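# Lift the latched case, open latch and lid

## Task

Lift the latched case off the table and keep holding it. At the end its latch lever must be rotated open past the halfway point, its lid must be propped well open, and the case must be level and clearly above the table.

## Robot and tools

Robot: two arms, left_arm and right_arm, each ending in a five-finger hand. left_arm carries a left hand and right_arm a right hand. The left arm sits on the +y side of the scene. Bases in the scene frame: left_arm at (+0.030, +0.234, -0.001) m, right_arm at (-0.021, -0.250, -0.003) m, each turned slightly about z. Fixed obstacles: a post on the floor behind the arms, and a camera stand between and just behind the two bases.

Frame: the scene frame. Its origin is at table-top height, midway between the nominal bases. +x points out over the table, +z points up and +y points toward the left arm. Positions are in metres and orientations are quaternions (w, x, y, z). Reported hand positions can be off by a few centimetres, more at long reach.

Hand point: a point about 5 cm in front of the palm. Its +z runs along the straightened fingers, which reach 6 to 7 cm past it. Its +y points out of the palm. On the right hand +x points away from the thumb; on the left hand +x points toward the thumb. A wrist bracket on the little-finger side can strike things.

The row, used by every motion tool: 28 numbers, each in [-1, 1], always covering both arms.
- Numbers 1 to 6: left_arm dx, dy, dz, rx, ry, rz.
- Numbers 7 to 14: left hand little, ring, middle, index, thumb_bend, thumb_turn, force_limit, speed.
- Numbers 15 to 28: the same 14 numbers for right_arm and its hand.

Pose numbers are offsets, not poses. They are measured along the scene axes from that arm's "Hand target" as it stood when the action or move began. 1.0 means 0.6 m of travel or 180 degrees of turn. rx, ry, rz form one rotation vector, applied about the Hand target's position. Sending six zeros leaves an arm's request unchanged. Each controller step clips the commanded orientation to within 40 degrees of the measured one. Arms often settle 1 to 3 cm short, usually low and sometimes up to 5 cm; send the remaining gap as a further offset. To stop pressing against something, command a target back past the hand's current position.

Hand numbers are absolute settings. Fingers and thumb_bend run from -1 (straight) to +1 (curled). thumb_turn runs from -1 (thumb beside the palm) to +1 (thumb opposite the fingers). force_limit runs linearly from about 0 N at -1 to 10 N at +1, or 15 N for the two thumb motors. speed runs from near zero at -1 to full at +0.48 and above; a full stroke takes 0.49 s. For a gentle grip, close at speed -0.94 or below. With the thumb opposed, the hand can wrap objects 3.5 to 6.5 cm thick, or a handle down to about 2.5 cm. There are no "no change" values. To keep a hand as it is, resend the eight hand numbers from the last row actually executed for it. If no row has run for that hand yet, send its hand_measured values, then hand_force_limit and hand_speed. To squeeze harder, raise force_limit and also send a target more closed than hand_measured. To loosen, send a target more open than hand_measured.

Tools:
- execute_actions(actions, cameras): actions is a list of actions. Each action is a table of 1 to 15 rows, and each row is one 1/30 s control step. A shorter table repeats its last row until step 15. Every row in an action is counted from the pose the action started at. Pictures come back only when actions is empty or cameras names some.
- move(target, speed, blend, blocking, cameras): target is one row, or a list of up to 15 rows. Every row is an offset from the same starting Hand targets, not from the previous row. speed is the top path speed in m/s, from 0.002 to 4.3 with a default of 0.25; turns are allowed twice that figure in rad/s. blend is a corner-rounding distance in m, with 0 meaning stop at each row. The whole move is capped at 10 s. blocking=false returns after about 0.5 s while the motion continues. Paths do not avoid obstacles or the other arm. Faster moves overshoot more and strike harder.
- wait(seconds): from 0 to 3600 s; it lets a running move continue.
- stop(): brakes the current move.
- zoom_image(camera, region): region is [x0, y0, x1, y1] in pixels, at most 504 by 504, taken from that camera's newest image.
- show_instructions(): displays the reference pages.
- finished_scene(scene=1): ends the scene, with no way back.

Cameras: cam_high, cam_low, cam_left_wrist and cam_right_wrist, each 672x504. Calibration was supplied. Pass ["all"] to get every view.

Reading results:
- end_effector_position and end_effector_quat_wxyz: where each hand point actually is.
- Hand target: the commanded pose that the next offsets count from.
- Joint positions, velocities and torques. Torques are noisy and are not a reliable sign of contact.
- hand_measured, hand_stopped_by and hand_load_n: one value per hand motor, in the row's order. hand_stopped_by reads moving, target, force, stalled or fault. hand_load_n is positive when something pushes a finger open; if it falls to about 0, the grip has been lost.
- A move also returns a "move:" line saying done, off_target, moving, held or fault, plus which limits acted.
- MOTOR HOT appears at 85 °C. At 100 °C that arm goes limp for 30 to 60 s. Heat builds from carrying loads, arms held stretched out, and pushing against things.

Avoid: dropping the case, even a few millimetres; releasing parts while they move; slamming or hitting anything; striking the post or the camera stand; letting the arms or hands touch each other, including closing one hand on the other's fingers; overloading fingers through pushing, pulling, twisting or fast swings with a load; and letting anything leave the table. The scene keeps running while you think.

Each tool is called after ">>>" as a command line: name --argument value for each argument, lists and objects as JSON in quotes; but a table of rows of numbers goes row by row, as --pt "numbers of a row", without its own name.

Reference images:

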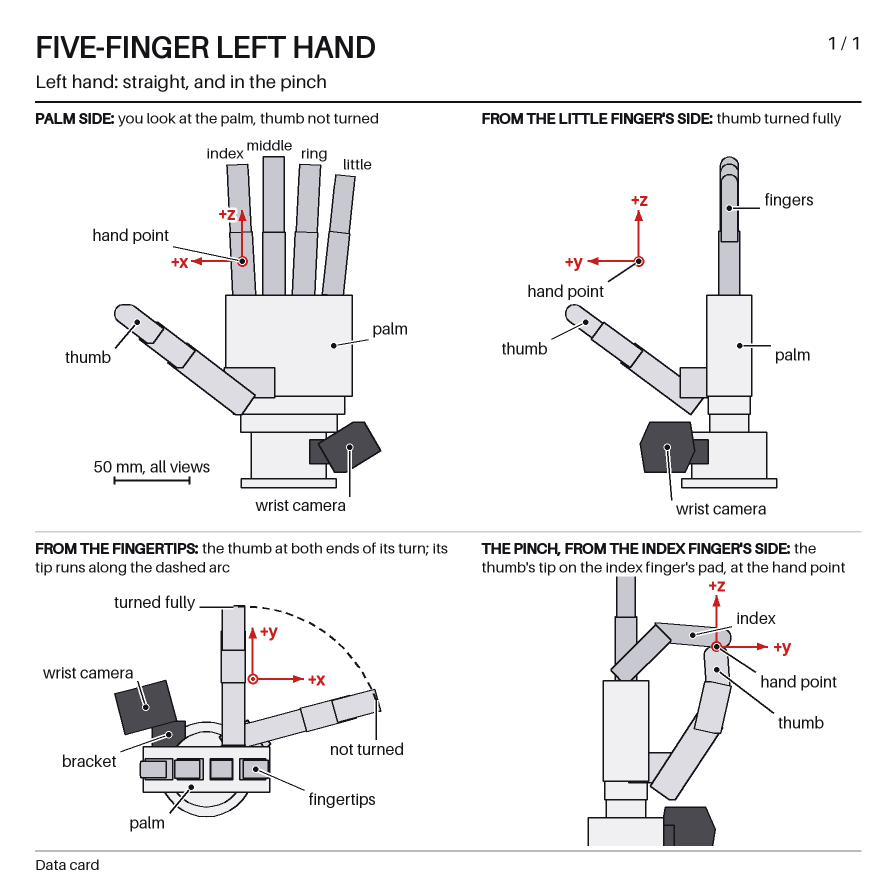

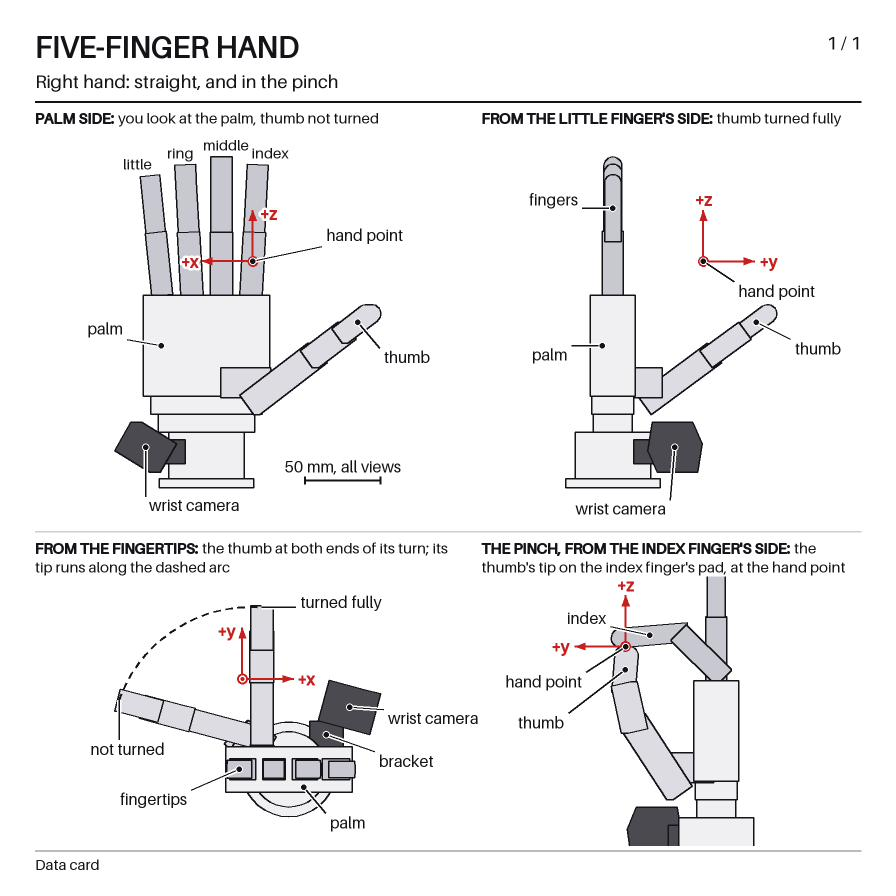

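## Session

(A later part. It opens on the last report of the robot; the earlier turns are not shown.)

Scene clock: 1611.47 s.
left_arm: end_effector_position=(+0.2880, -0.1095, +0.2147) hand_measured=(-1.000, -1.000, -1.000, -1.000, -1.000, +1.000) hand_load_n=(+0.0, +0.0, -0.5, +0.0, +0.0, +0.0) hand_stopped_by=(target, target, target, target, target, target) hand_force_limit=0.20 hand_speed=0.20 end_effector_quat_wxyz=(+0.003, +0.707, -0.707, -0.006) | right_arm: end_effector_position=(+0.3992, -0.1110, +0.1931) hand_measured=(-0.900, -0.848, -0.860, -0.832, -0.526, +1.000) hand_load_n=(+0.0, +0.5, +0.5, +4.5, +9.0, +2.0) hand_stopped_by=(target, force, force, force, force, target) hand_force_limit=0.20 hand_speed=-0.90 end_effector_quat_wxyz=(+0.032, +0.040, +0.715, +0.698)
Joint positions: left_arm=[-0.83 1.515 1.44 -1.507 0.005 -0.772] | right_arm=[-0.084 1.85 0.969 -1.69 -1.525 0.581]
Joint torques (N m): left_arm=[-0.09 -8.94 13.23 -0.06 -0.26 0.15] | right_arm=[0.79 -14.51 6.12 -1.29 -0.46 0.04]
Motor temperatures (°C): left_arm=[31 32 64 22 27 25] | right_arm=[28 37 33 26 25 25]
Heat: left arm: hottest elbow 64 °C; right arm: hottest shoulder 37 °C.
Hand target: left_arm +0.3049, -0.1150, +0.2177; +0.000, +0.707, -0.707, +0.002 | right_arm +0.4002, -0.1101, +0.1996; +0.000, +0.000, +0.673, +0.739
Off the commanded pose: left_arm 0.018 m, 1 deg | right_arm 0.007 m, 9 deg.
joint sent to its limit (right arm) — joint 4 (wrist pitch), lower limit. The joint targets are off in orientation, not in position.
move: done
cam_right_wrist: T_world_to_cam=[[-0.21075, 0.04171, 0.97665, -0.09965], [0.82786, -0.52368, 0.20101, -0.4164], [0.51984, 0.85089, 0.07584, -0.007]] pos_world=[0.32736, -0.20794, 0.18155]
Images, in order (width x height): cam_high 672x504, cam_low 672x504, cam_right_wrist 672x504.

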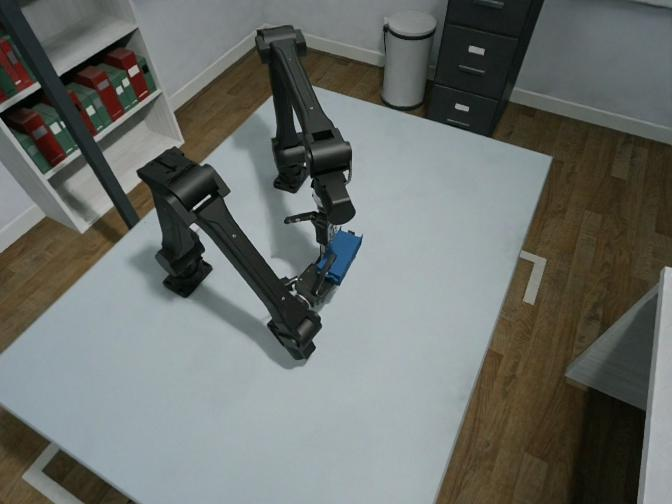

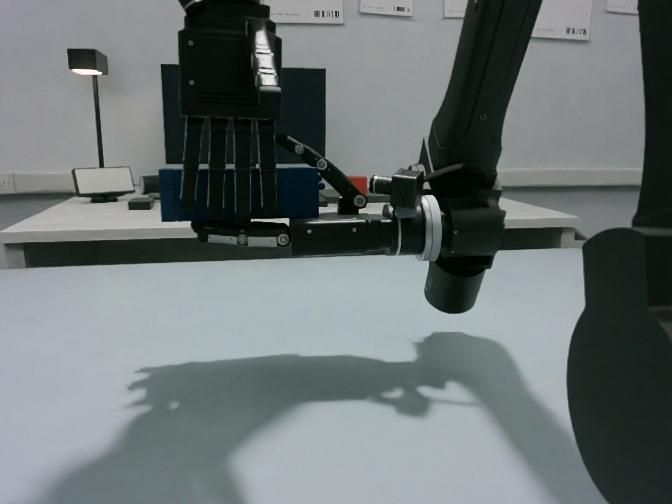

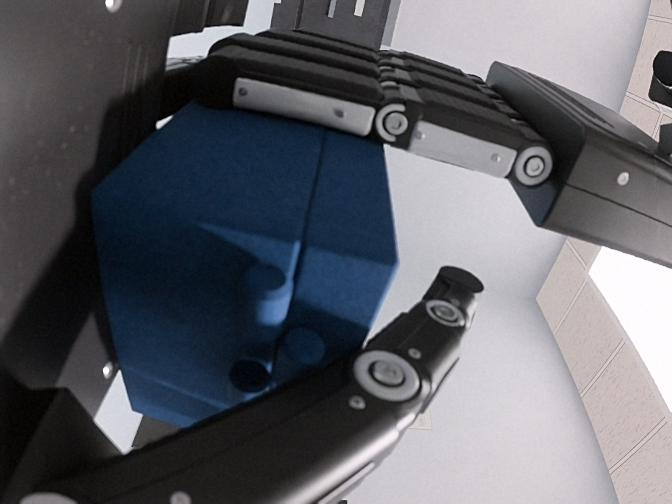

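>>> move --pt "0 0 0 0 0 0 -1 -1 -1 -1 -1 1 0.2 0.2 0 0 0 0 0 0 -0.9 -0.6 -0.6 -0.6 -1 1 -0.3 -0.6"

>>> move --pt "0 0 0.15 0 0 0 -1 -1 -1 -1 -1 1 0.2 0.2 0 0 0 0 0 0 -0.9 -0.6 -0.6 -0.6 -1 -1 -0.9 -0.5" --speed 0.08 --cameras '["cam_low","cam_high","cam_right_wrist"]'

Scene clock: 1630.23 s.
left_arm: end_effector_position=(+0.2882, -0.1097, +0.2151) hand_measured=(-1.000, -1.000, -1.000, -1.000, -1.000, +1.000) hand_load_n=(+0.0, -0.5, +0.0, +0.0, -0.5, +0.0) hand_stopped_by=(target, target, target, target, target, target) hand_force_limit=0.20 hand_speed=0.20 end_effector_quat_wxyz=(+0.003, +0.707, -0.708, -0.005) | right_arm: end_effector_position=(+0.3992, -0.1110, +0.1931) hand_measured=(-0.900, -0.848, -0.860, -0.832, -1.000, +1.000) hand_load_n=(+0.0, +0.0, +0.0, +2.0, +0.0, +0.0) hand_stopped_by=(target, force, force, force, target, target) hand_force_limit=-0.30 hand_speed=-0.60 end_effector_quat_wxyz=(+0.032, +0.040, +0.715, +0.698)
Joint positions: left_arm=[-0.83 1.515 1.441 -1.507 0.005 -0.771] | right_arm=[-0.084 1.85 0.969 -1.69 -1.525 0.581]
Joint torques (N m): left_arm=[-0.09 -8.88 13.16 -0.03 -0.25 0.15] | right_arm=[0.79 -14.56 6.04 -1.36 -0.47 0.04]
Motor temperatures (°C): left_arm=[31 32 66 22 27 25] | right_arm=[28 37 33 26 25 25]
Heat: left arm: hottest elbow 66 °C; right arm: hottest shoulder 37 °C.
Hand target: left_arm +0.3049, -0.1150, +0.2177; +0.000, +0.707, -0.707, +0.002 | right_arm +0.4002, -0.1101, +0.1996; +0.000, +0.000, +0.673, +0.739
Off the commanded pose: left_arm 0.018 m, 1 deg | right_arm 0.007 m, 9 deg.
joint sent to its limit (right arm) — joint 4 (wrist pitch), lower limit. The joint targets are off in orientation, not in position.
move: done

Scene clock: 1632.57 s.
left_arm: end_effector_position=(+0.2951, -0.1131, +0.2931) hand_measured=(-1.000, -1.000, -1.000, -1.000, -1.000, +1.000) hand_load_n=(+0.0, -0.5, +0.0, +0.0, +0.0, +0.0) hand_stopped_by=(target, target, target, target, target, target) hand_force_limit=0.20 hand_speed=0.20 end_effector_quat_wxyz=(+0.002, +0.708, -0.706, +0.010) | right_arm: end_effector_position=(+0.3989, -0.1109, +0.1929) hand_measured=(-0.900, -0.848, -0.860, -0.832, -1.000, -1.000) hand_load_n=(+0.0, +0.5, +0.0, +1.0, +0.0, +0.0) hand_stopped_by=(target, force, force, force, target, target) hand_force_limit=-0.90 hand_speed=-0.50 end_effector_quat_wxyz=(+0.031, +0.040, +0.715, +0.697)
Joint positions: left_arm=[-0.825 1.518 1.65 -1.683 0.004 -0.77] | right_arm=[-0.084 1.85 0.969 -1.69 -1.523 0.581]
Joint torques (N m): left_arm=[-0.15 -10.75 13.33 -0.35 0.12 0.14] | right_arm=[0.85 -14.27 6.08 -1.26 -0.55 0.04]
Motor temperatures (°C): left_arm=[31 32 67 22 27 25] | right_arm=[28 37 33 26 25 25]
Heat: left arm: hottest elbow 67 °C; right arm: hottest shoulder 37 °C.
Hand target: left_arm +0.3048, -0.1150, +0.3079; +0.000, +0.707, -0.707, +0.002 | right_arm +0.4002, -0.1101, +0.1996; +0.000, +0.000, +0.673, +0.739
Off the commanded pose: left_arm 0.018 m, 1 deg | right_arm 0.007 m, 9 deg.
joint sent to its limit (left arm) — joint 4 (wrist pitch), lower limit. The joint targets are off in orientation, not in position.
joint sent to its limit (right arm) — joint 4 (wrist pitch), lower limit. The joint targets are off in orientation, not in position.
move: off_target (left_arm)
cam_right_wrist: T_world_to_cam=[[-0.21072, 0.04237, 0.97663, -0.09947], [0.82869, -0.5222, 0.20145, -0.41626], [0.51853, 0.85177, 0.07493, -0.00612]] pos_world=[0.32716, -0.20794, 0.18146]
Images, in order (width x height): cam_high 672x504, cam_low 672x504, cam_right_wrist 672x504.

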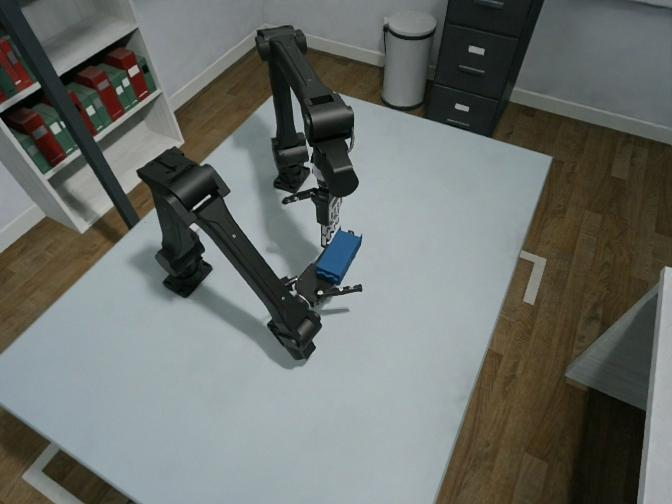

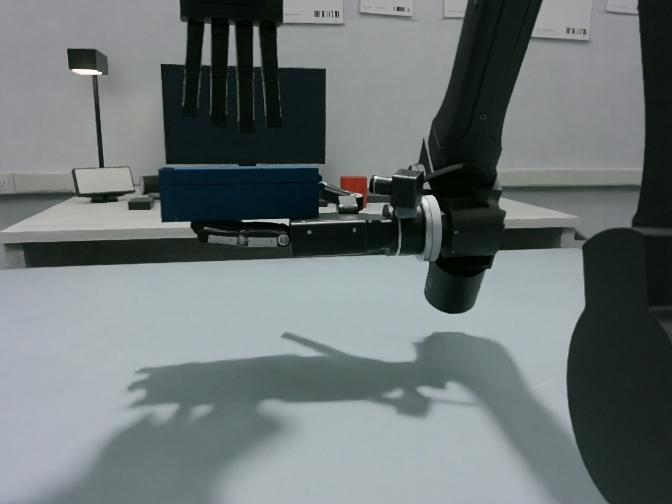

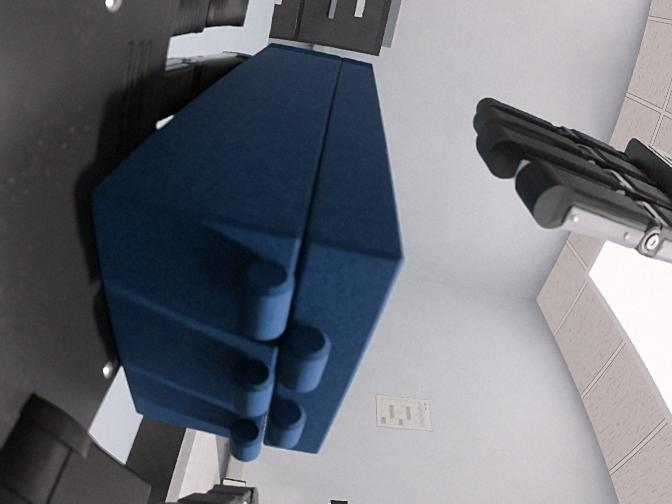

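>>> move --pt "0 0 0.05 0 0 0 -1 -1 -1 -1 -1 1 0.2 0.2 0 0 0 0 0 0 -0.3 -0.6 -0.6 -0.6 -1 -1 -0.3 -0.7" --speed 0.08

>>> move --pt "0 0 0 0 0 0 -1 -1 -1 -1 -1 1 0.2 0.2 0 0 0 0 0 0 -0.3 -0.6 -0.6 -0.6 0.8 -1 0.0 -0.8" --speed 0.08

>>> wait --seconds 2 --cameras '["cam_low","cam_high","cam_right_wrist"]'

>>> zoom_image --camera "cam_high" --region '[280, 200, 400, 320]'

Scene clock: 1637.80 s.
left_arm: end_effector_position=(+0.2970, -0.1153, +0.3208) hand_measured=(-1.000, -1.000, -1.000, -1.000, -1.000, +1.000) hand_load_n=(+0.0, +0.0, +0.0, +0.0, +0.0, +0.0) hand_stopped_by=(target, target, target, target, target, target) hand_force_limit=0.20 hand_speed=0.20 end_effector_quat_wxyz=(+0.007, +0.708, -0.704, +0.045) | right_arm: end_effector_position=(+0.3989, -0.1109, +0.1929) hand_measured=(-0.300, -0.848, -0.860, -0.832, -1.000, -1.000) hand_load_n=(+0.0, +0.0, +0.0, +1.0, +0.0, +0.0) hand_stopped_by=(target, force, force, force, target, target) hand_force_limit=-0.30 hand_speed=-0.70 end_effector_quat_wxyz=(+0.031, +0.040, +0.715, +0.697)
Joint positions: left_arm=[-0.82 1.487 1.689 -1.683 0.017 -0.769] | right_arm=[-0.084 1.85 0.969 -1.69 -1.523 0.581]
Joint torques (N m): left_arm=[-0.09 -10.75 13.03 -0.23 0.14 0.15] | right_arm=[0.79 -14.1 6.04 -1.26 -0.54 0.02]
Motor temperatures (°C): left_arm=[31 32 69 22 27 25] | right_arm=[28 37 33 26 25 25]
Heat: left arm: hottest elbow 69 °C; right arm: hottest shoulder 37 °C.
Hand target: left_arm +0.3048, -0.1150, +0.3377; +0.000, +0.707, -0.707, +0.002 | right_arm +0.4002, -0.1101, +0.1996; +0.000, +0.000, +0.673, +0.739
Off the commanded pose: left_arm 0.019 m, 5 deg | right_arm 0.007 m, 9 deg.
joint sent to its limit (left arm) — joint 4 (wrist pitch), lower limit. The joint targets are off in orientation, not in position.
joint sent to its limit (right arm) — joint 4 (wrist pitch), lower limit. The joint targets are off in orientation, not in position.
move: off_target (left_arm)

Scene clock: 1642.80 s.
left_arm: end_effector_position=(+0.2970, -0.1153, +0.3208) hand_measured=(-1.000, -1.000, -1.000, -1.000, -1.000, +1.000) hand_load_n=(+0.0, +0.0, +0.0, +0.0, +0.0, +0.0) hand_stopped_by=(target, target, target, target, target, target) hand_force_limit=0.20 hand_speed=0.20 end_effector_quat_wxyz=(+0.007, +0.708, -0.704, +0.045) | right_arm: end_effector_position=(+0.3989, -0.1109, +0.1929) hand_measured=(-0.300, -0.848, -0.860, -0.832, +0.402, -1.000) hand_load_n=(+0.5, +0.0, +0.5, +1.0, +0.5, +0.0) hand_stopped_by=(target, force, force, force, moving, target) hand_force_limit=0.00 hand_speed=-0.80 end_effector_quat_wxyz=(+0.031, +0.040, +0.715, +0.697)
Joint positions: left_arm=[-0.82 1.487 1.689 -1.683 0.017 -0.769] | right_arm=[-0.084 1.85 0.969 -1.69 -1.523 0.581]
Joint torques (N m): left_arm=[-0.15 -10.81 13.11 -0.21 0.15 0.16] | right_arm=[0.97 -14.15 6.13 -1.25 -0.53 0.03]
Motor temperatures (°C): left_arm=[31 32 71 22 27 25] | right_arm=[28 37 33 26 25 25]
Heat: left arm: hottest elbow 71 °C; right arm: hottest shoulder 37 °C.
Hand target: left_arm +0.3048, -0.1150, +0.3377; +0.000, +0.707, -0.707, +0.002 | right_arm +0.4002, -0.1101, +0.1996; +0.000, +0.000, +0.673, +0.739
Off the commanded pose: left_arm 0.019 m, 5 deg | right_arm 0.007 m, 9 deg.
joint sent to its limit (left arm) — joint 4 (wrist pitch), lower limit.
joint sent to its limit (right arm) — joint 4 (wrist pitch), lower limit.
move: moving (right_arm; no rest 5 s after the move's start)

Scene clock: 1644.80 s.
left_arm: end_effector_position=(+0.2970, -0.1153, +0.3208) hand_measured=(-1.000, -1.000, -1.000, -1.000, -1.000, +1.000) hand_load_n=(+0.0, +0.0, +0.0, +0.0, +0.0, +0.0) hand_stopped_by=(target, target, target, target, target, target) hand_force_limit=0.20 hand_speed=0.20 end_effector_quat_wxyz=(+0.007, +0.708, -0.704, +0.045) | right_arm: end_effector_position=(+0.3989, -0.1109, +0.1929) hand_measured=(-0.300, -0.848, -0.860, -0.832, +0.474, -1.000) hand_load_n=(+0.5, +0.0, +0.0, +1.5, +7.5, +0.0) hand_stopped_by=(target, force, force, force, force, target) hand_force_limit=0.00 hand_speed=-0.80 end_effector_quat_wxyz=(+0.031, +0.040, +0.715, +0.697)
Joint positions: left_arm=[-0.82 1.487 1.689 -1.683 0.017 -0.769] | right_arm=[-0.084 1.85 0.969 -1.69 -1.523 0.581]
Joint torques (N m): left_arm=[-0.15 -10.81 13.15 -0.21 0.13 0.15] | right_arm=[0.67 -14.15 6.06 -1.26 -0.57 0.03]
Motor temperatures (°C): left_arm=[31 32 71 22 27 25] | right_arm=[28 37 33 26 25 25]
Heat: left arm: hottest elbow 71 °C; right arm: hottest shoulder 37 °C.
Hand target: left_arm +0.3048, -0.1150, +0.3377; +0.000, +0.707, -0.707, +0.002 | right_arm +0.4002, -0.1101, +0.1996; +0.000, +0.000, +0.673, +0.739
Off the commanded pose: left_arm 0.019 m, 5 deg | right_arm 0.007 m, 9 deg.
wait: 2.00 s; at rest by 0.40 s
cam_right_wrist: T_world_to_cam=[[-0.21072, 0.04237, 0.97663, -0.09947], [0.82869, -0.5222, 0.20145, -0.41626], [0.51853, 0.85177, 0.07493, -0.00612]] pos_world=[0.32716, -0.20794, 0.18146]
Images, in order (width x height): cam_high 672x504, cam_low 672x504, cam_right_wrist 672x504.

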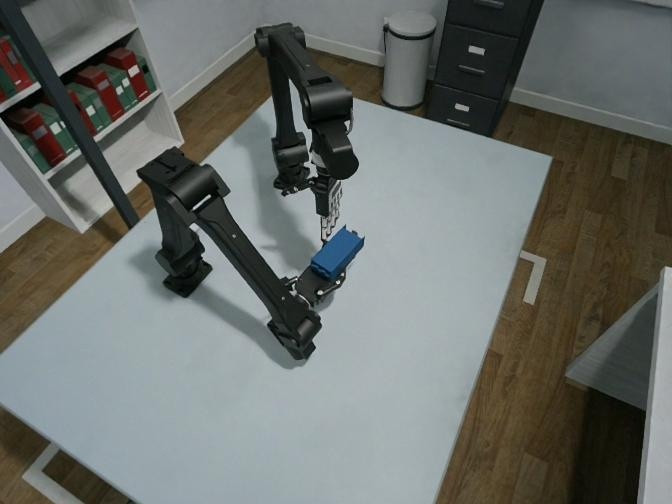

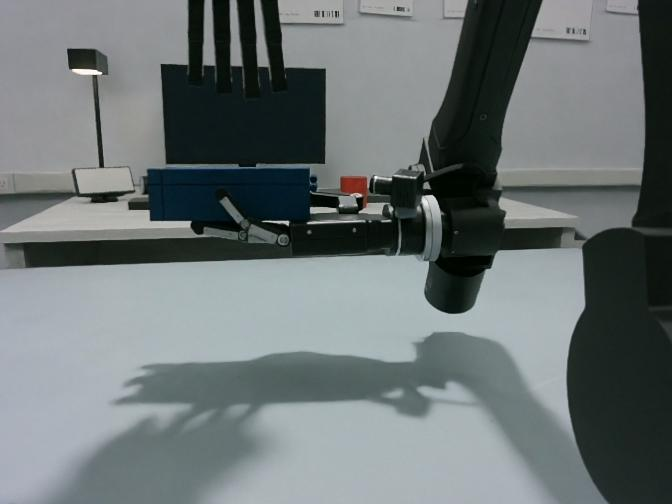

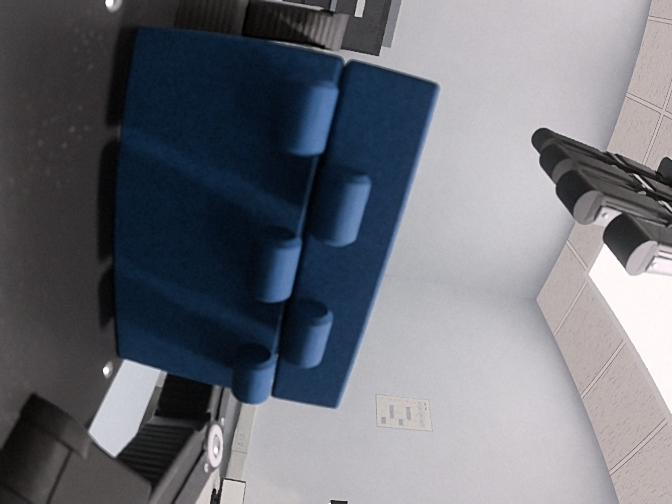

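Scaled by 4.200 from the camera's image (finer frame: 960x720).

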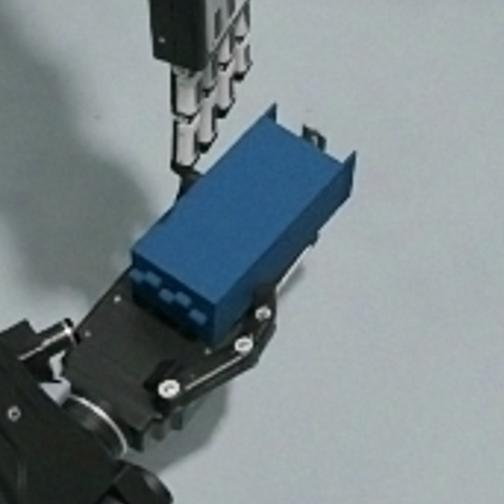

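>>> move --pt "0.05 0.15 0.02 0 0 -0.25 -1 -1 -1 -1 -1 -1 0.2 0.2 0 0 0 0 0 0 -0.3 -0.6 -0.6 -0.6 0.8 -1 0.0 -0.8" --pt "0.144 0.28 0.0 0 0 -0.545 1 1 1 -1 -1 -1 0.2 0.2 0 0 0 0 0 0 -0.3 -0.6 -0.6 -0.6 0.8 -1 0.0 -0.8" --pt "0.144 0.28 -0.10 0 0 -0.545 1 1 1 -1 -1 -1 0.2 0.2 0 0 0 0 0 0 -0.3 -0.6 -0.6 -0.6 0.8 -1 0.0 -0.8" --speed 0.18 --cameras '["cam_low","cam_high"]'

>>> zoom_image --camera "cam_high" --region '[325, 200, 385, 260]'

>>> zoom_image --camera "cam_low" --region '[120, 100, 240, 200]'

Scene clock: 1682.37 s.
left_arm: end_effector_position=(+0.3853, +0.0506, +0.2867) hand_measured=(+1.000, +1.000, +1.000, -1.000, -1.000, -1.000) hand_load_n=(+0.0, +0.0, +0.0, +0.0, +0.0, +0.0) hand_stopped_by=(target, target, target, target, target, target) hand_force_limit=0.20 hand_speed=0.20 end_effector_quat_wxyz=(+0.006, +0.070, +0.998, -0.003) | right_arm: end_effector_position=(+0.3989, -0.1109, +0.1929) hand_measured=(-0.300, -0.848, -0.860, -0.832, +0.474, -1.000) hand_load_n=(+0.5, +0.0, +0.0, +1.5, +7.0, +0.0) hand_stopped_by=(target, force, force, force, force, target) hand_force_limit=0.00 hand_speed=-0.80 end_effector_quat_wxyz=(+0.031, +0.040, +0.715, +0.697)
Joint positions: left_arm=[-0.635 1.514 1.631 -1.673 0 1.133] | right_arm=[-0.084 1.85 0.969 -1.69 -1.523 0.581]
Joint torques (N m): left_arm=[-0.21 -9.93 9.32 0.21 0.05 0.13] | right_arm=[0.79 -14.27 6.06 -1.28 -0.57 0.03]
Motor temperatures (°C): left_arm=[31 33 76 22 27 25] | right_arm=[28 37 33 26 25 25]
Heat: left arm: hottest elbow 76 °C; right arm: hottest shoulder 37 °C.
Hand target: left_arm +0.3913, +0.0530, +0.2777; -0.001, +0.070, +0.998, -0.001 | right_arm +0.4002, -0.1101, +0.1996; +0.000, +0.000, +0.673, +0.739
Off the commanded pose: left_arm 0.011 m, 1 deg | right_arm 0.007 m, 9 deg.
joint sent to its limit (right arm) — joint 4 (wrist pitch), lower limit. The joint targets are off in orientation, not in position.
move: off_target (left_arm); target 2's new numbers were sent with left_arm's hand 0.009 m and 8 deg from that target
Images, in order (width x height): cam_high 672x504, cam_low 672x504.

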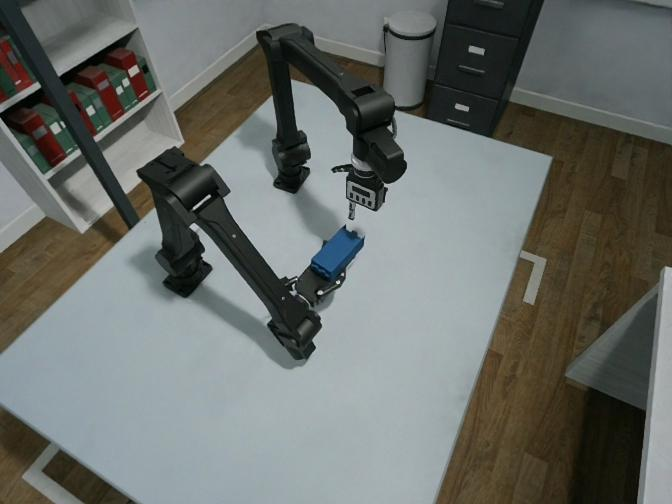

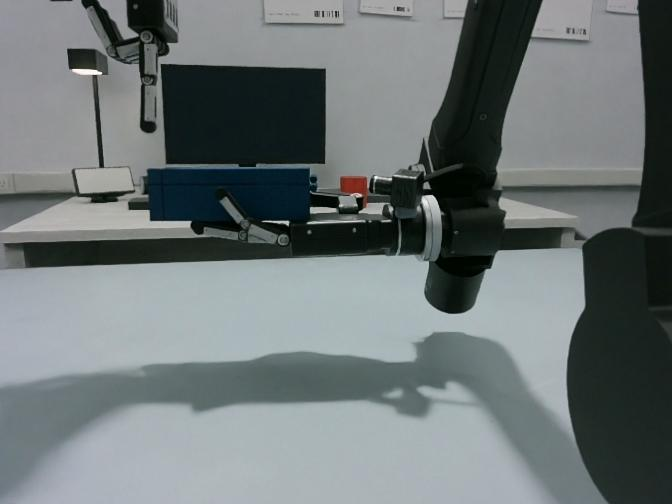

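Scaled by 8.400 from the camera's image (finer frame: 960x720).

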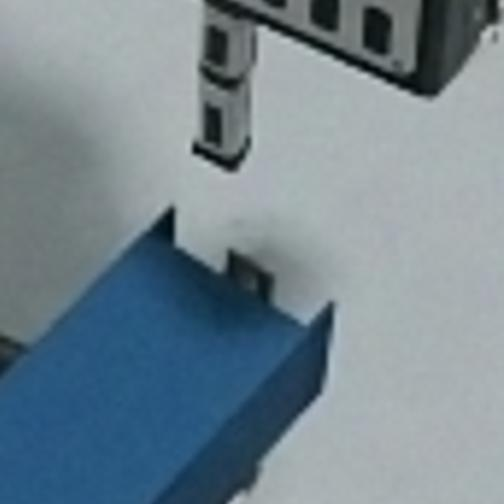

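Scaled by 4.200 from the camera's image (finer frame: 960x720).

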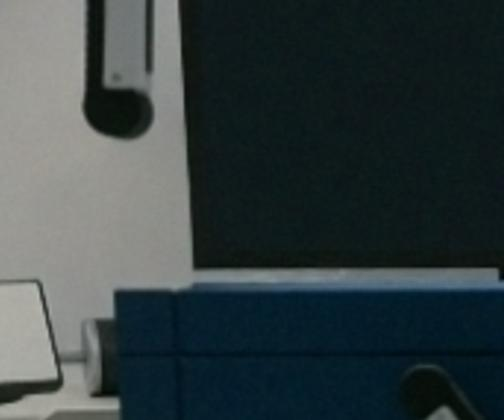

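>>> move --pt "0.005 -0.022 -0.022 0 0 0 1 1 1 -1 -1 -1 0.2 0.2 0 0 0 0 0 0 -0.3 -0.6 -0.6 -0.6 0.8 -1 0.0 -0.8" --speed 0.06 --cameras '["cam_low","cam_high"]'

>>> zoom_image --camera "cam_high" --region '[325, 200, 385, 260]'

>>> zoom_image --camera "cam_low" --region '[120, 100, 240, 200]'

Scene clock: 1711.57 s.
left_arm: end_effector_position=(+0.3933, +0.0454, +0.2774) hand_measured=(+1.000, +1.000, +1.000, -1.000, -1.000, -1.000) hand_load_n=(+0.0, +0.0, +0.0, +0.0, +0.0, +0.0) hand_stopped_by=(target, target, target, target, target, target) hand_force_limit=0.20 hand_speed=0.20 end_effector_quat_wxyz=(+0.010, +0.070, +0.997, -0.006) | right_arm: end_effector_position=(+0.3989, -0.1109, +0.1929) hand_measured=(-0.300, -0.848, -0.860, -0.832, +0.474, -1.000) hand_load_n=(+0.5, +0.0, +0.0, +1.5, +7.5, +0.0) hand_stopped_by=(target, force, force, force, force, target) hand_force_limit=0.00 hand_speed=-0.80 end_effector_quat_wxyz=(+0.031, +0.040, +0.715, +0.697)
Joint positions: left_arm=[-0.635 1.53 1.626 -1.642 0 1.133] | right_arm=[-0.084 1.85 0.969 -1.69 -1.523 0.581]
Joint torques (N m): left_arm=[-1.96 -9.47 9.18 0.24 0.04 -0.03] | right_arm=[0.73 -14.27 6.06 -1.29 -0.56 0.03]
Motor temperatures (°C): left_arm=[31 32 70 22 27 25] | right_arm=[27 37 33 26 25 25]
Heat: left arm: hottest elbow 70 °C; right arm: hottest shoulder 37 °C.
Hand target: left_arm +0.3943, +0.0398, +0.2645; -0.001, +0.070, +0.998, -0.001 | right_arm +0.4002, -0.1101, +0.1996; +0.000, +0.000, +0.673, +0.739
Off the commanded pose: left_arm 0.014 m, 1 deg | right_arm 0.007 m, 9 deg.
joint sent to its limit (right arm) — joint 4 (wrist pitch), lower limit. The joint targets are off in orientation, not in position.
move: off_target (left_arm)
Images, in order (width x height): cam_high 672x504, cam_low 672x504.

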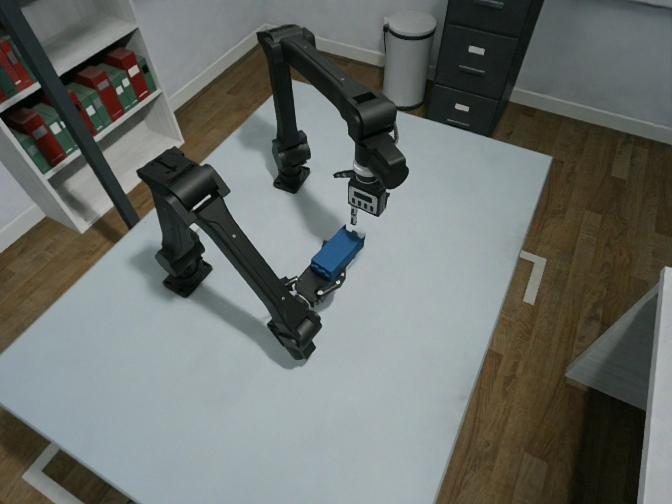

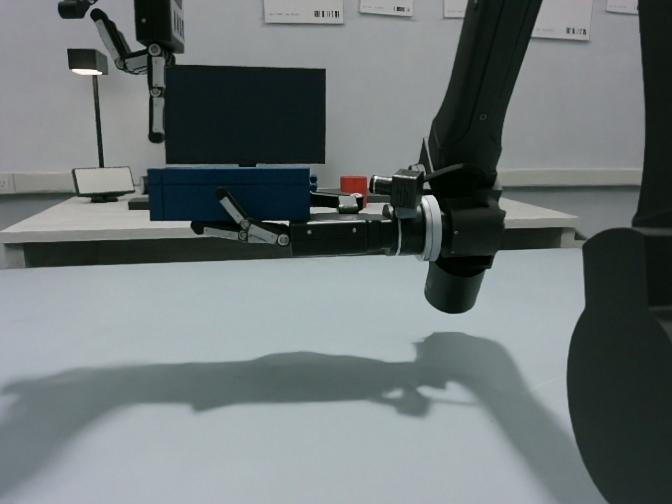

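Scaled by 8.400 from the camera's image (finer frame: 960x720).

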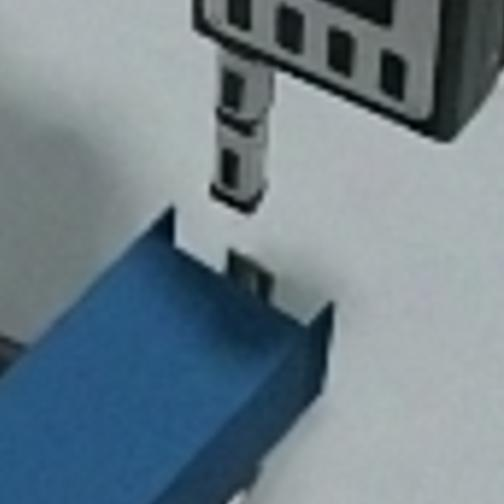

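Scaled by 4.200 from the camera's image (finer frame: 960x720).

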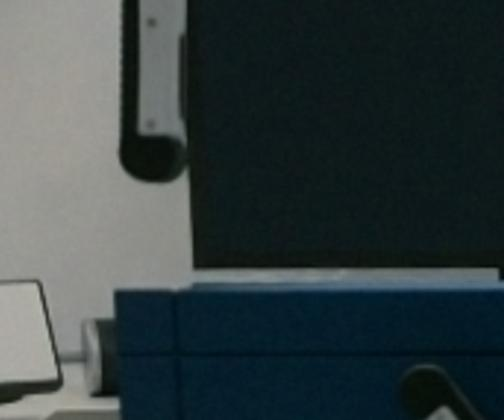

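>>> move --pt "-0.016 0.006 -0.018 0 0 0 1 1 1 -1 -1 -1 0.2 0.2 0 0 0 0 0 0 -0.3 -0.6 -0.6 -0.6 0.8 -1 0.0 -0.8" --speed 0.06 --cameras '["cam_low","cam_high"]'

>>> zoom_image --camera "cam_high" --region '[325, 200, 385, 260]'

>>> zoom_image --camera "cam_low" --region '[120, 100, 240, 200]'

Scene clock: 1719.23 s.
left_arm: end_effector_position=(+0.3883, +0.0482, +0.2562) hand_measured=(+1.000, +1.000, +1.000, -1.000, -1.000, -1.000) hand_load_n=(+0.0, +0.0, +0.0, +0.0, +0.0, +0.0) hand_stopped_by=(target, target, target, target, target, target) hand_force_limit=0.20 hand_speed=0.20 end_effector_quat_wxyz=(-0.001, +0.070, +0.998, +0.001) | right_arm: end_effector_position=(+0.3989, -0.1109, +0.1929) hand_measured=(-0.300, -0.848, -0.860, -0.832, +0.474, -1.000) hand_load_n=(+0.5, +0.0, +0.0, +1.5, +7.5, +0.0) hand_stopped_by=(target, force, force, force, force, target) hand_force_limit=0.00 hand_speed=-0.80 end_effector_quat_wxyz=(+0.031, +0.040, +0.715, +0.697)
Joint positions: left_arm=[-0.636 1.53 1.567 -1.61 0 1.132] | right_arm=[-0.084 1.85 0.969 -1.69 -1.523 0.581]
Joint torques (N m): left_arm=[-2.26 -11.46 9.22 0.16 0.05 -0.06] | right_arm=[1.2 -14.21 6.09 -1.2 -0.56 0.01]
Motor temperatures (°C): left_arm=[31 32 69 22 27 25] | right_arm=[27 37 33 26 25 25]
Heat: left arm: hottest elbow 69 °C; right arm: hottest shoulder 37 °C.
Hand target: left_arm +0.3847, +0.0434, +0.2537; -0.001, +0.070, +0.998, -0.001 | right_arm +0.4002, -0.1101, +0.1996; +0.000, +0.000, +0.673, +0.739
Off the commanded pose: left_arm 0.007 m, 0 deg | right_arm 0.007 m, 9 deg.
joint sent to its limit (right arm) — joint 4 (wrist pitch), lower limit. The joint targets are off in orientation, not in position.
move: done
Images, in order (width x height): cam_high 672x504, cam_low 672x504.

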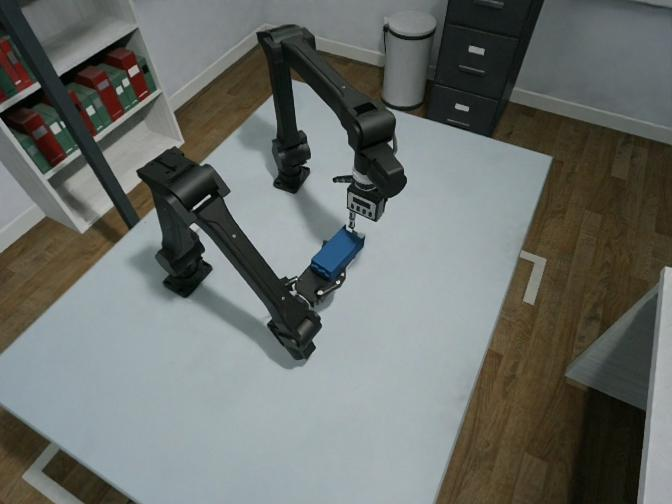

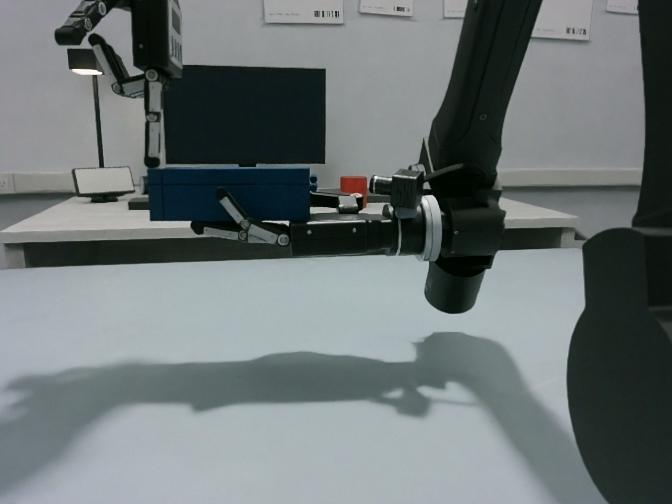

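Scaled by 8.400 from the camera's image (finer frame: 960x720).

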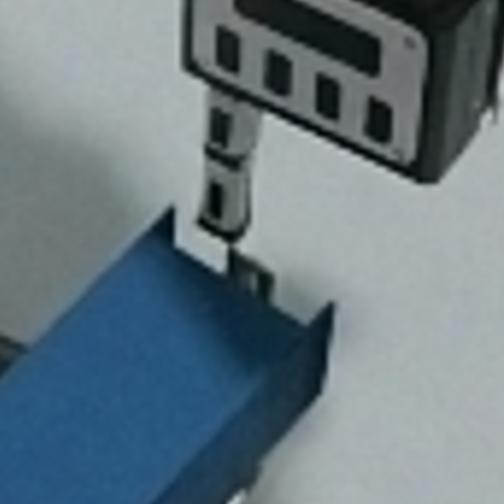

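Scaled by 4.200 from the camera's image (finer frame: 960x720).

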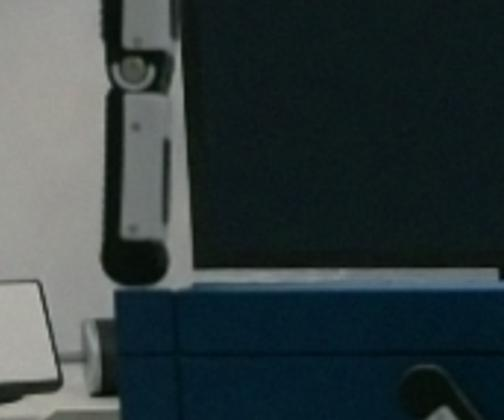

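>>> move --pt "0.004 -0.018 0.0 0 0 0 1 1 1 -1 -1 -1 0.2 0.2 0 0 0 0 0 0 -0.3 -0.6 -0.6 -0.6 0.8 -1 0.0 -0.8" --speed 0.06 --cameras '["cam_low","cam_high"]'

>>> zoom_image --camera "cam_low" --region '[120, 100, 240, 200]'

Scene clock: 1723.83 s.
left_arm: end_effector_position=(+0.3842, +0.0419, +0.2562) hand_measured=(+1.000, +1.000, +1.000, -1.000, -1.000, -1.000) hand_load_n=(+0.0, +0.0, +0.0, +0.0, +0.0, +0.0) hand_stopped_by=(target, target, target, target, target, target) hand_force_limit=0.20 hand_speed=0.20 end_effector_quat_wxyz=(-0.001, +0.071, +0.997, +0.001) | right_arm: end_effector_position=(+0.3989, -0.1109, +0.1929) hand_measured=(-0.300, -0.848, -0.860, -0.832, +0.474, -1.000) hand_load_n=(+0.5, +0.5, +0.0, +1.5, +7.5, +0.0) hand_stopped_by=(target, force, force, force, force, target) hand_force_limit=0.00 hand_speed=-0.80 end_effector_quat_wxyz=(+0.031, +0.040, +0.715, +0.697)
Joint positions: left_arm=[-0.653 1.53 1.567 -1.61 0 1.118] | right_arm=[-0.084 1.85 0.969 -1.69 -1.523 0.581]
Joint torques (N m): left_arm=[-2.32 -9.88 11.08 0.09 0.05 -0.08] | right_arm=[1.08 -14.56 6.01 -1.24 -0.56 0.03]
Motor temperatures (°C): left_arm=[31 33 68 22 27 25] | right_arm=[27 37 33 26 25 25]
Heat: left arm: hottest elbow 68 °C; right arm: hottest shoulder 37 °C.
Hand target: left_arm +0.3870, +0.0326, +0.2537; -0.001, +0.070, +0.998, -0.001 | right_arm +0.4002, -0.1101, +0.1996; +0.000, +0.000, +0.673, +0.739
Off the commanded pose: left_arm 0.010 m, 0 deg | right_arm 0.007 m, 9 deg.
joint sent to its limit (right arm) — joint 4 (wrist pitch), lower limit. The joint targets are off in orientation, not in position.
move: done
Images, in order (width x height): cam_high 672x504, cam_low 672x504.

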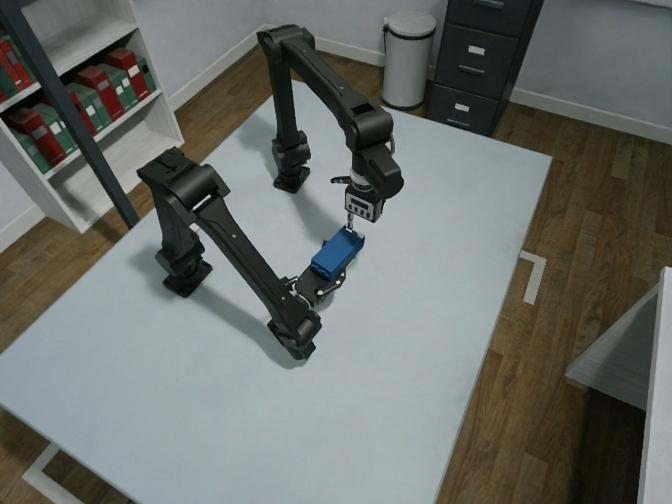

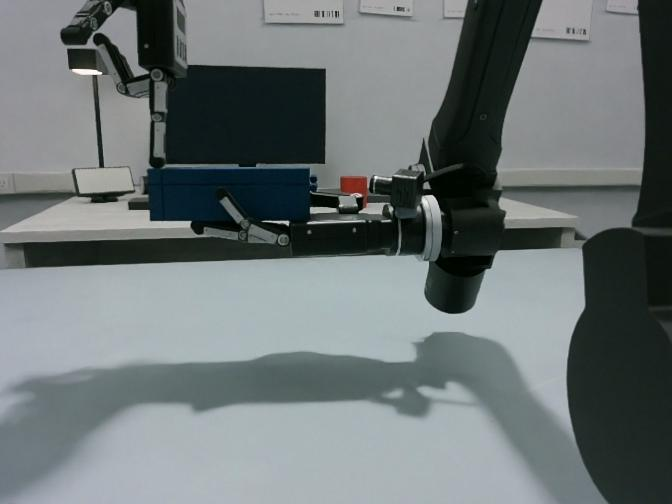

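Scaled by 4.200 from the camera's image (finer frame: 960x720).

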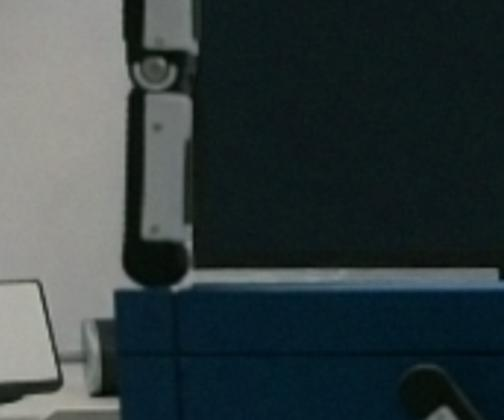

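>>> move --pt "0.016 0.018 0.006 0 0 0 1 1 1 -1 -1 -1 0.2 0.2 0 0 0 0 0 0 -0.3 -0.6 -0.6 -0.6 0.8 -1 0.0 -0.8" --speed 0.06 --cameras '["cam_low","cam_high"]'

>>> zoom_image --camera "cam_low" --region '[120, 100, 240, 200]'

>>> zoom_image --camera "cam_high" --region '[325, 200, 385, 260]'

Scene clock: 1746.83 s.
left_arm: end_effector_position=(+0.3855, +0.0440, +0.2562) hand_measured=(+1.000, +1.000, +1.000, -1.000, -1.000, -1.000) hand_load_n=(+0.0, +0.0, +0.0, +0.0, +0.0, +0.0) hand_stopped_by=(target, target, target, target, target, target) hand_force_limit=0.20 hand_speed=0.20 end_effector_quat_wxyz=(-0.001, +0.070, +0.998, +0.001) | right_arm: end_effector_position=(+0.3989, -0.1109, +0.1929) hand_measured=(-0.300, -0.848, -0.860, -0.832, +0.474, -1.000) hand_load_n=(+0.0, +0.0, +0.0, +1.5, +7.5, +0.0) hand_stopped_by=(target, force, force, force, force, target) hand_force_limit=0.00 hand_speed=-0.80 end_effector_quat_wxyz=(+0.031, +0.040, +0.715, +0.697)
Joint positions: left_arm=[-0.647 1.53 1.567 -1.61 0 1.121] | right_arm=[-0.084 1.85 0.969 -1.69 -1.523 0.581]
Joint torques (N m): left_arm=[-0.03 -9.52 12.34 -0.28 0.04 0.15] | right_arm=[0.85 -14.45 6.09 -1.26 -0.55 0.02]
Motor temperatures (°C): left_arm=[31 33 68 22 27 25] | right_arm=[27 37 33 26 25 25]
Heat: left arm: hottest elbow 68 °C; right arm: hottest shoulder 37 °C.
Hand target: left_arm +0.3966, +0.0434, +0.2573; -0.001, +0.070, +0.998, -0.001 | right_arm +0.4002, -0.1101, +0.1996; +0.000, +0.000, +0.673, +0.739
Off the commanded pose: left_arm 0.011 m, 0 deg | right_arm 0.007 m, 9 deg.
joint sent to its limit (right arm) — joint 4 (wrist pitch), lower limit. The joint targets are off in orientation, not in position.
move: off_target (left_arm)
Images, in order (width x height): cam_high 672x504, cam_low 672x504.

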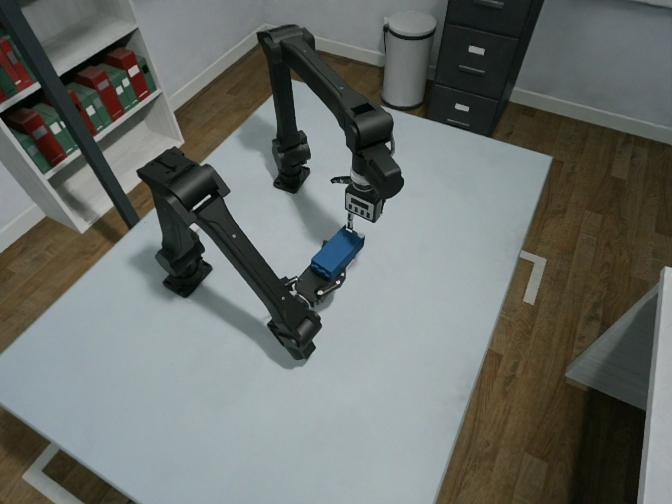

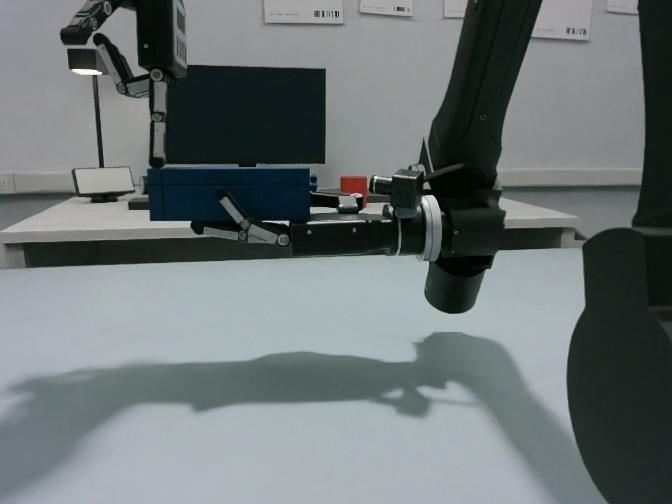

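Scaled by 4.200 from the camera's image (finer frame: 960x720).

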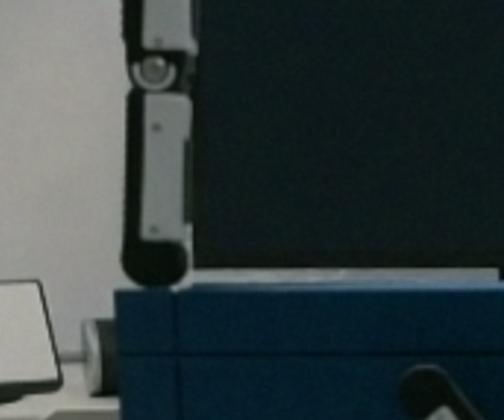

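Scaled by 8.400 from the camera's image (finer frame: 960x720).

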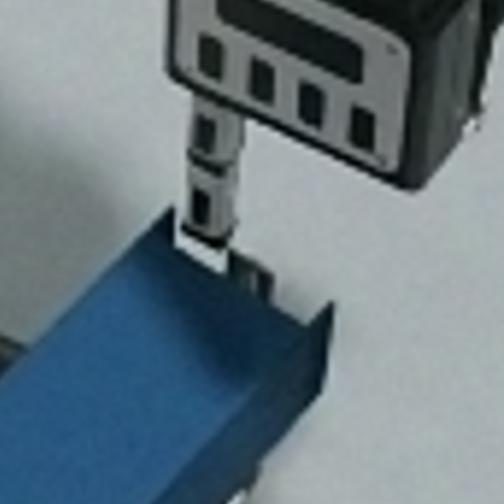

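>>> move --pt "0.010 0.0 0.008 0 0 0 1 1 1 -1 -1 -1 0.2 0.2 0 0 0 0 0 0 -0.3 -0.6 -0.6 -0.6 0.8 -1 0.0 -0.8" --speed 0.06

Scene clock: 1749.73 s.
left_arm: end_effector_position=(+0.3892, +0.0461, +0.2583) hand_measured=(+1.000, +1.000, +1.000, -1.000, -1.000, -1.000) hand_load_n=(+0.0, +0.0, +0.0, +0.0, +0.0, +0.0) hand_stopped_by=(target, target, target, target, target, target) hand_force_limit=0.20 hand_speed=0.20 end_effector_quat_wxyz=(-0.003, +0.070, +0.998, +0.002) | right_arm: end_effector_position=(+0.3989, -0.1109, +0.1929) hand_measured=(-0.300, -0.848, -0.860, -0.832, +0.474, -1.000) hand_load_n=(+0.5, +0.0, +0.0, +1.5, +7.5, +0.0) hand_stopped_by=(target, force, force, force, force, target) hand_force_limit=0.00 hand_speed=-0.80 end_effector_quat_wxyz=(+0.031, +0.040, +0.715, +0.697)
Joint positions: left_arm=[-0.639 1.539 1.581 -1.621 0 1.128] | right_arm=[-0.084 1.85 0.969 -1.69 -1.523 0.581]
Joint torques (N m): left_arm=[-0.32 -9.41 13.39 -0.29 0.03 0.17] | right_arm=[0.91 -14.45 6.12 -1.22 -0.56 0.02]
Motor temperatures (°C): left_arm=[31 33 68 22 27 25] | right_arm=[27 37 33 26 25 25]
Heat: left arm: hottest elbow 68 °C; right arm: hottest shoulder 37 °C.
Hand target: left_arm +0.4027, +0.0434, +0.2622; -0.001, +0.070, +0.998, -0.001 | right_arm +0.4002, -0.1101, +0.1996; +0.000, +0.000, +0.673, +0.739
Off the commanded pose: left_arm 0.014 m, 0 deg | right_arm 0.007 m, 9 deg.
joint sent to its limit (right arm) — joint 4 (wrist pitch), lower limit. The joint targets are off in orientation, not in position.
move: off_target (left_arm)


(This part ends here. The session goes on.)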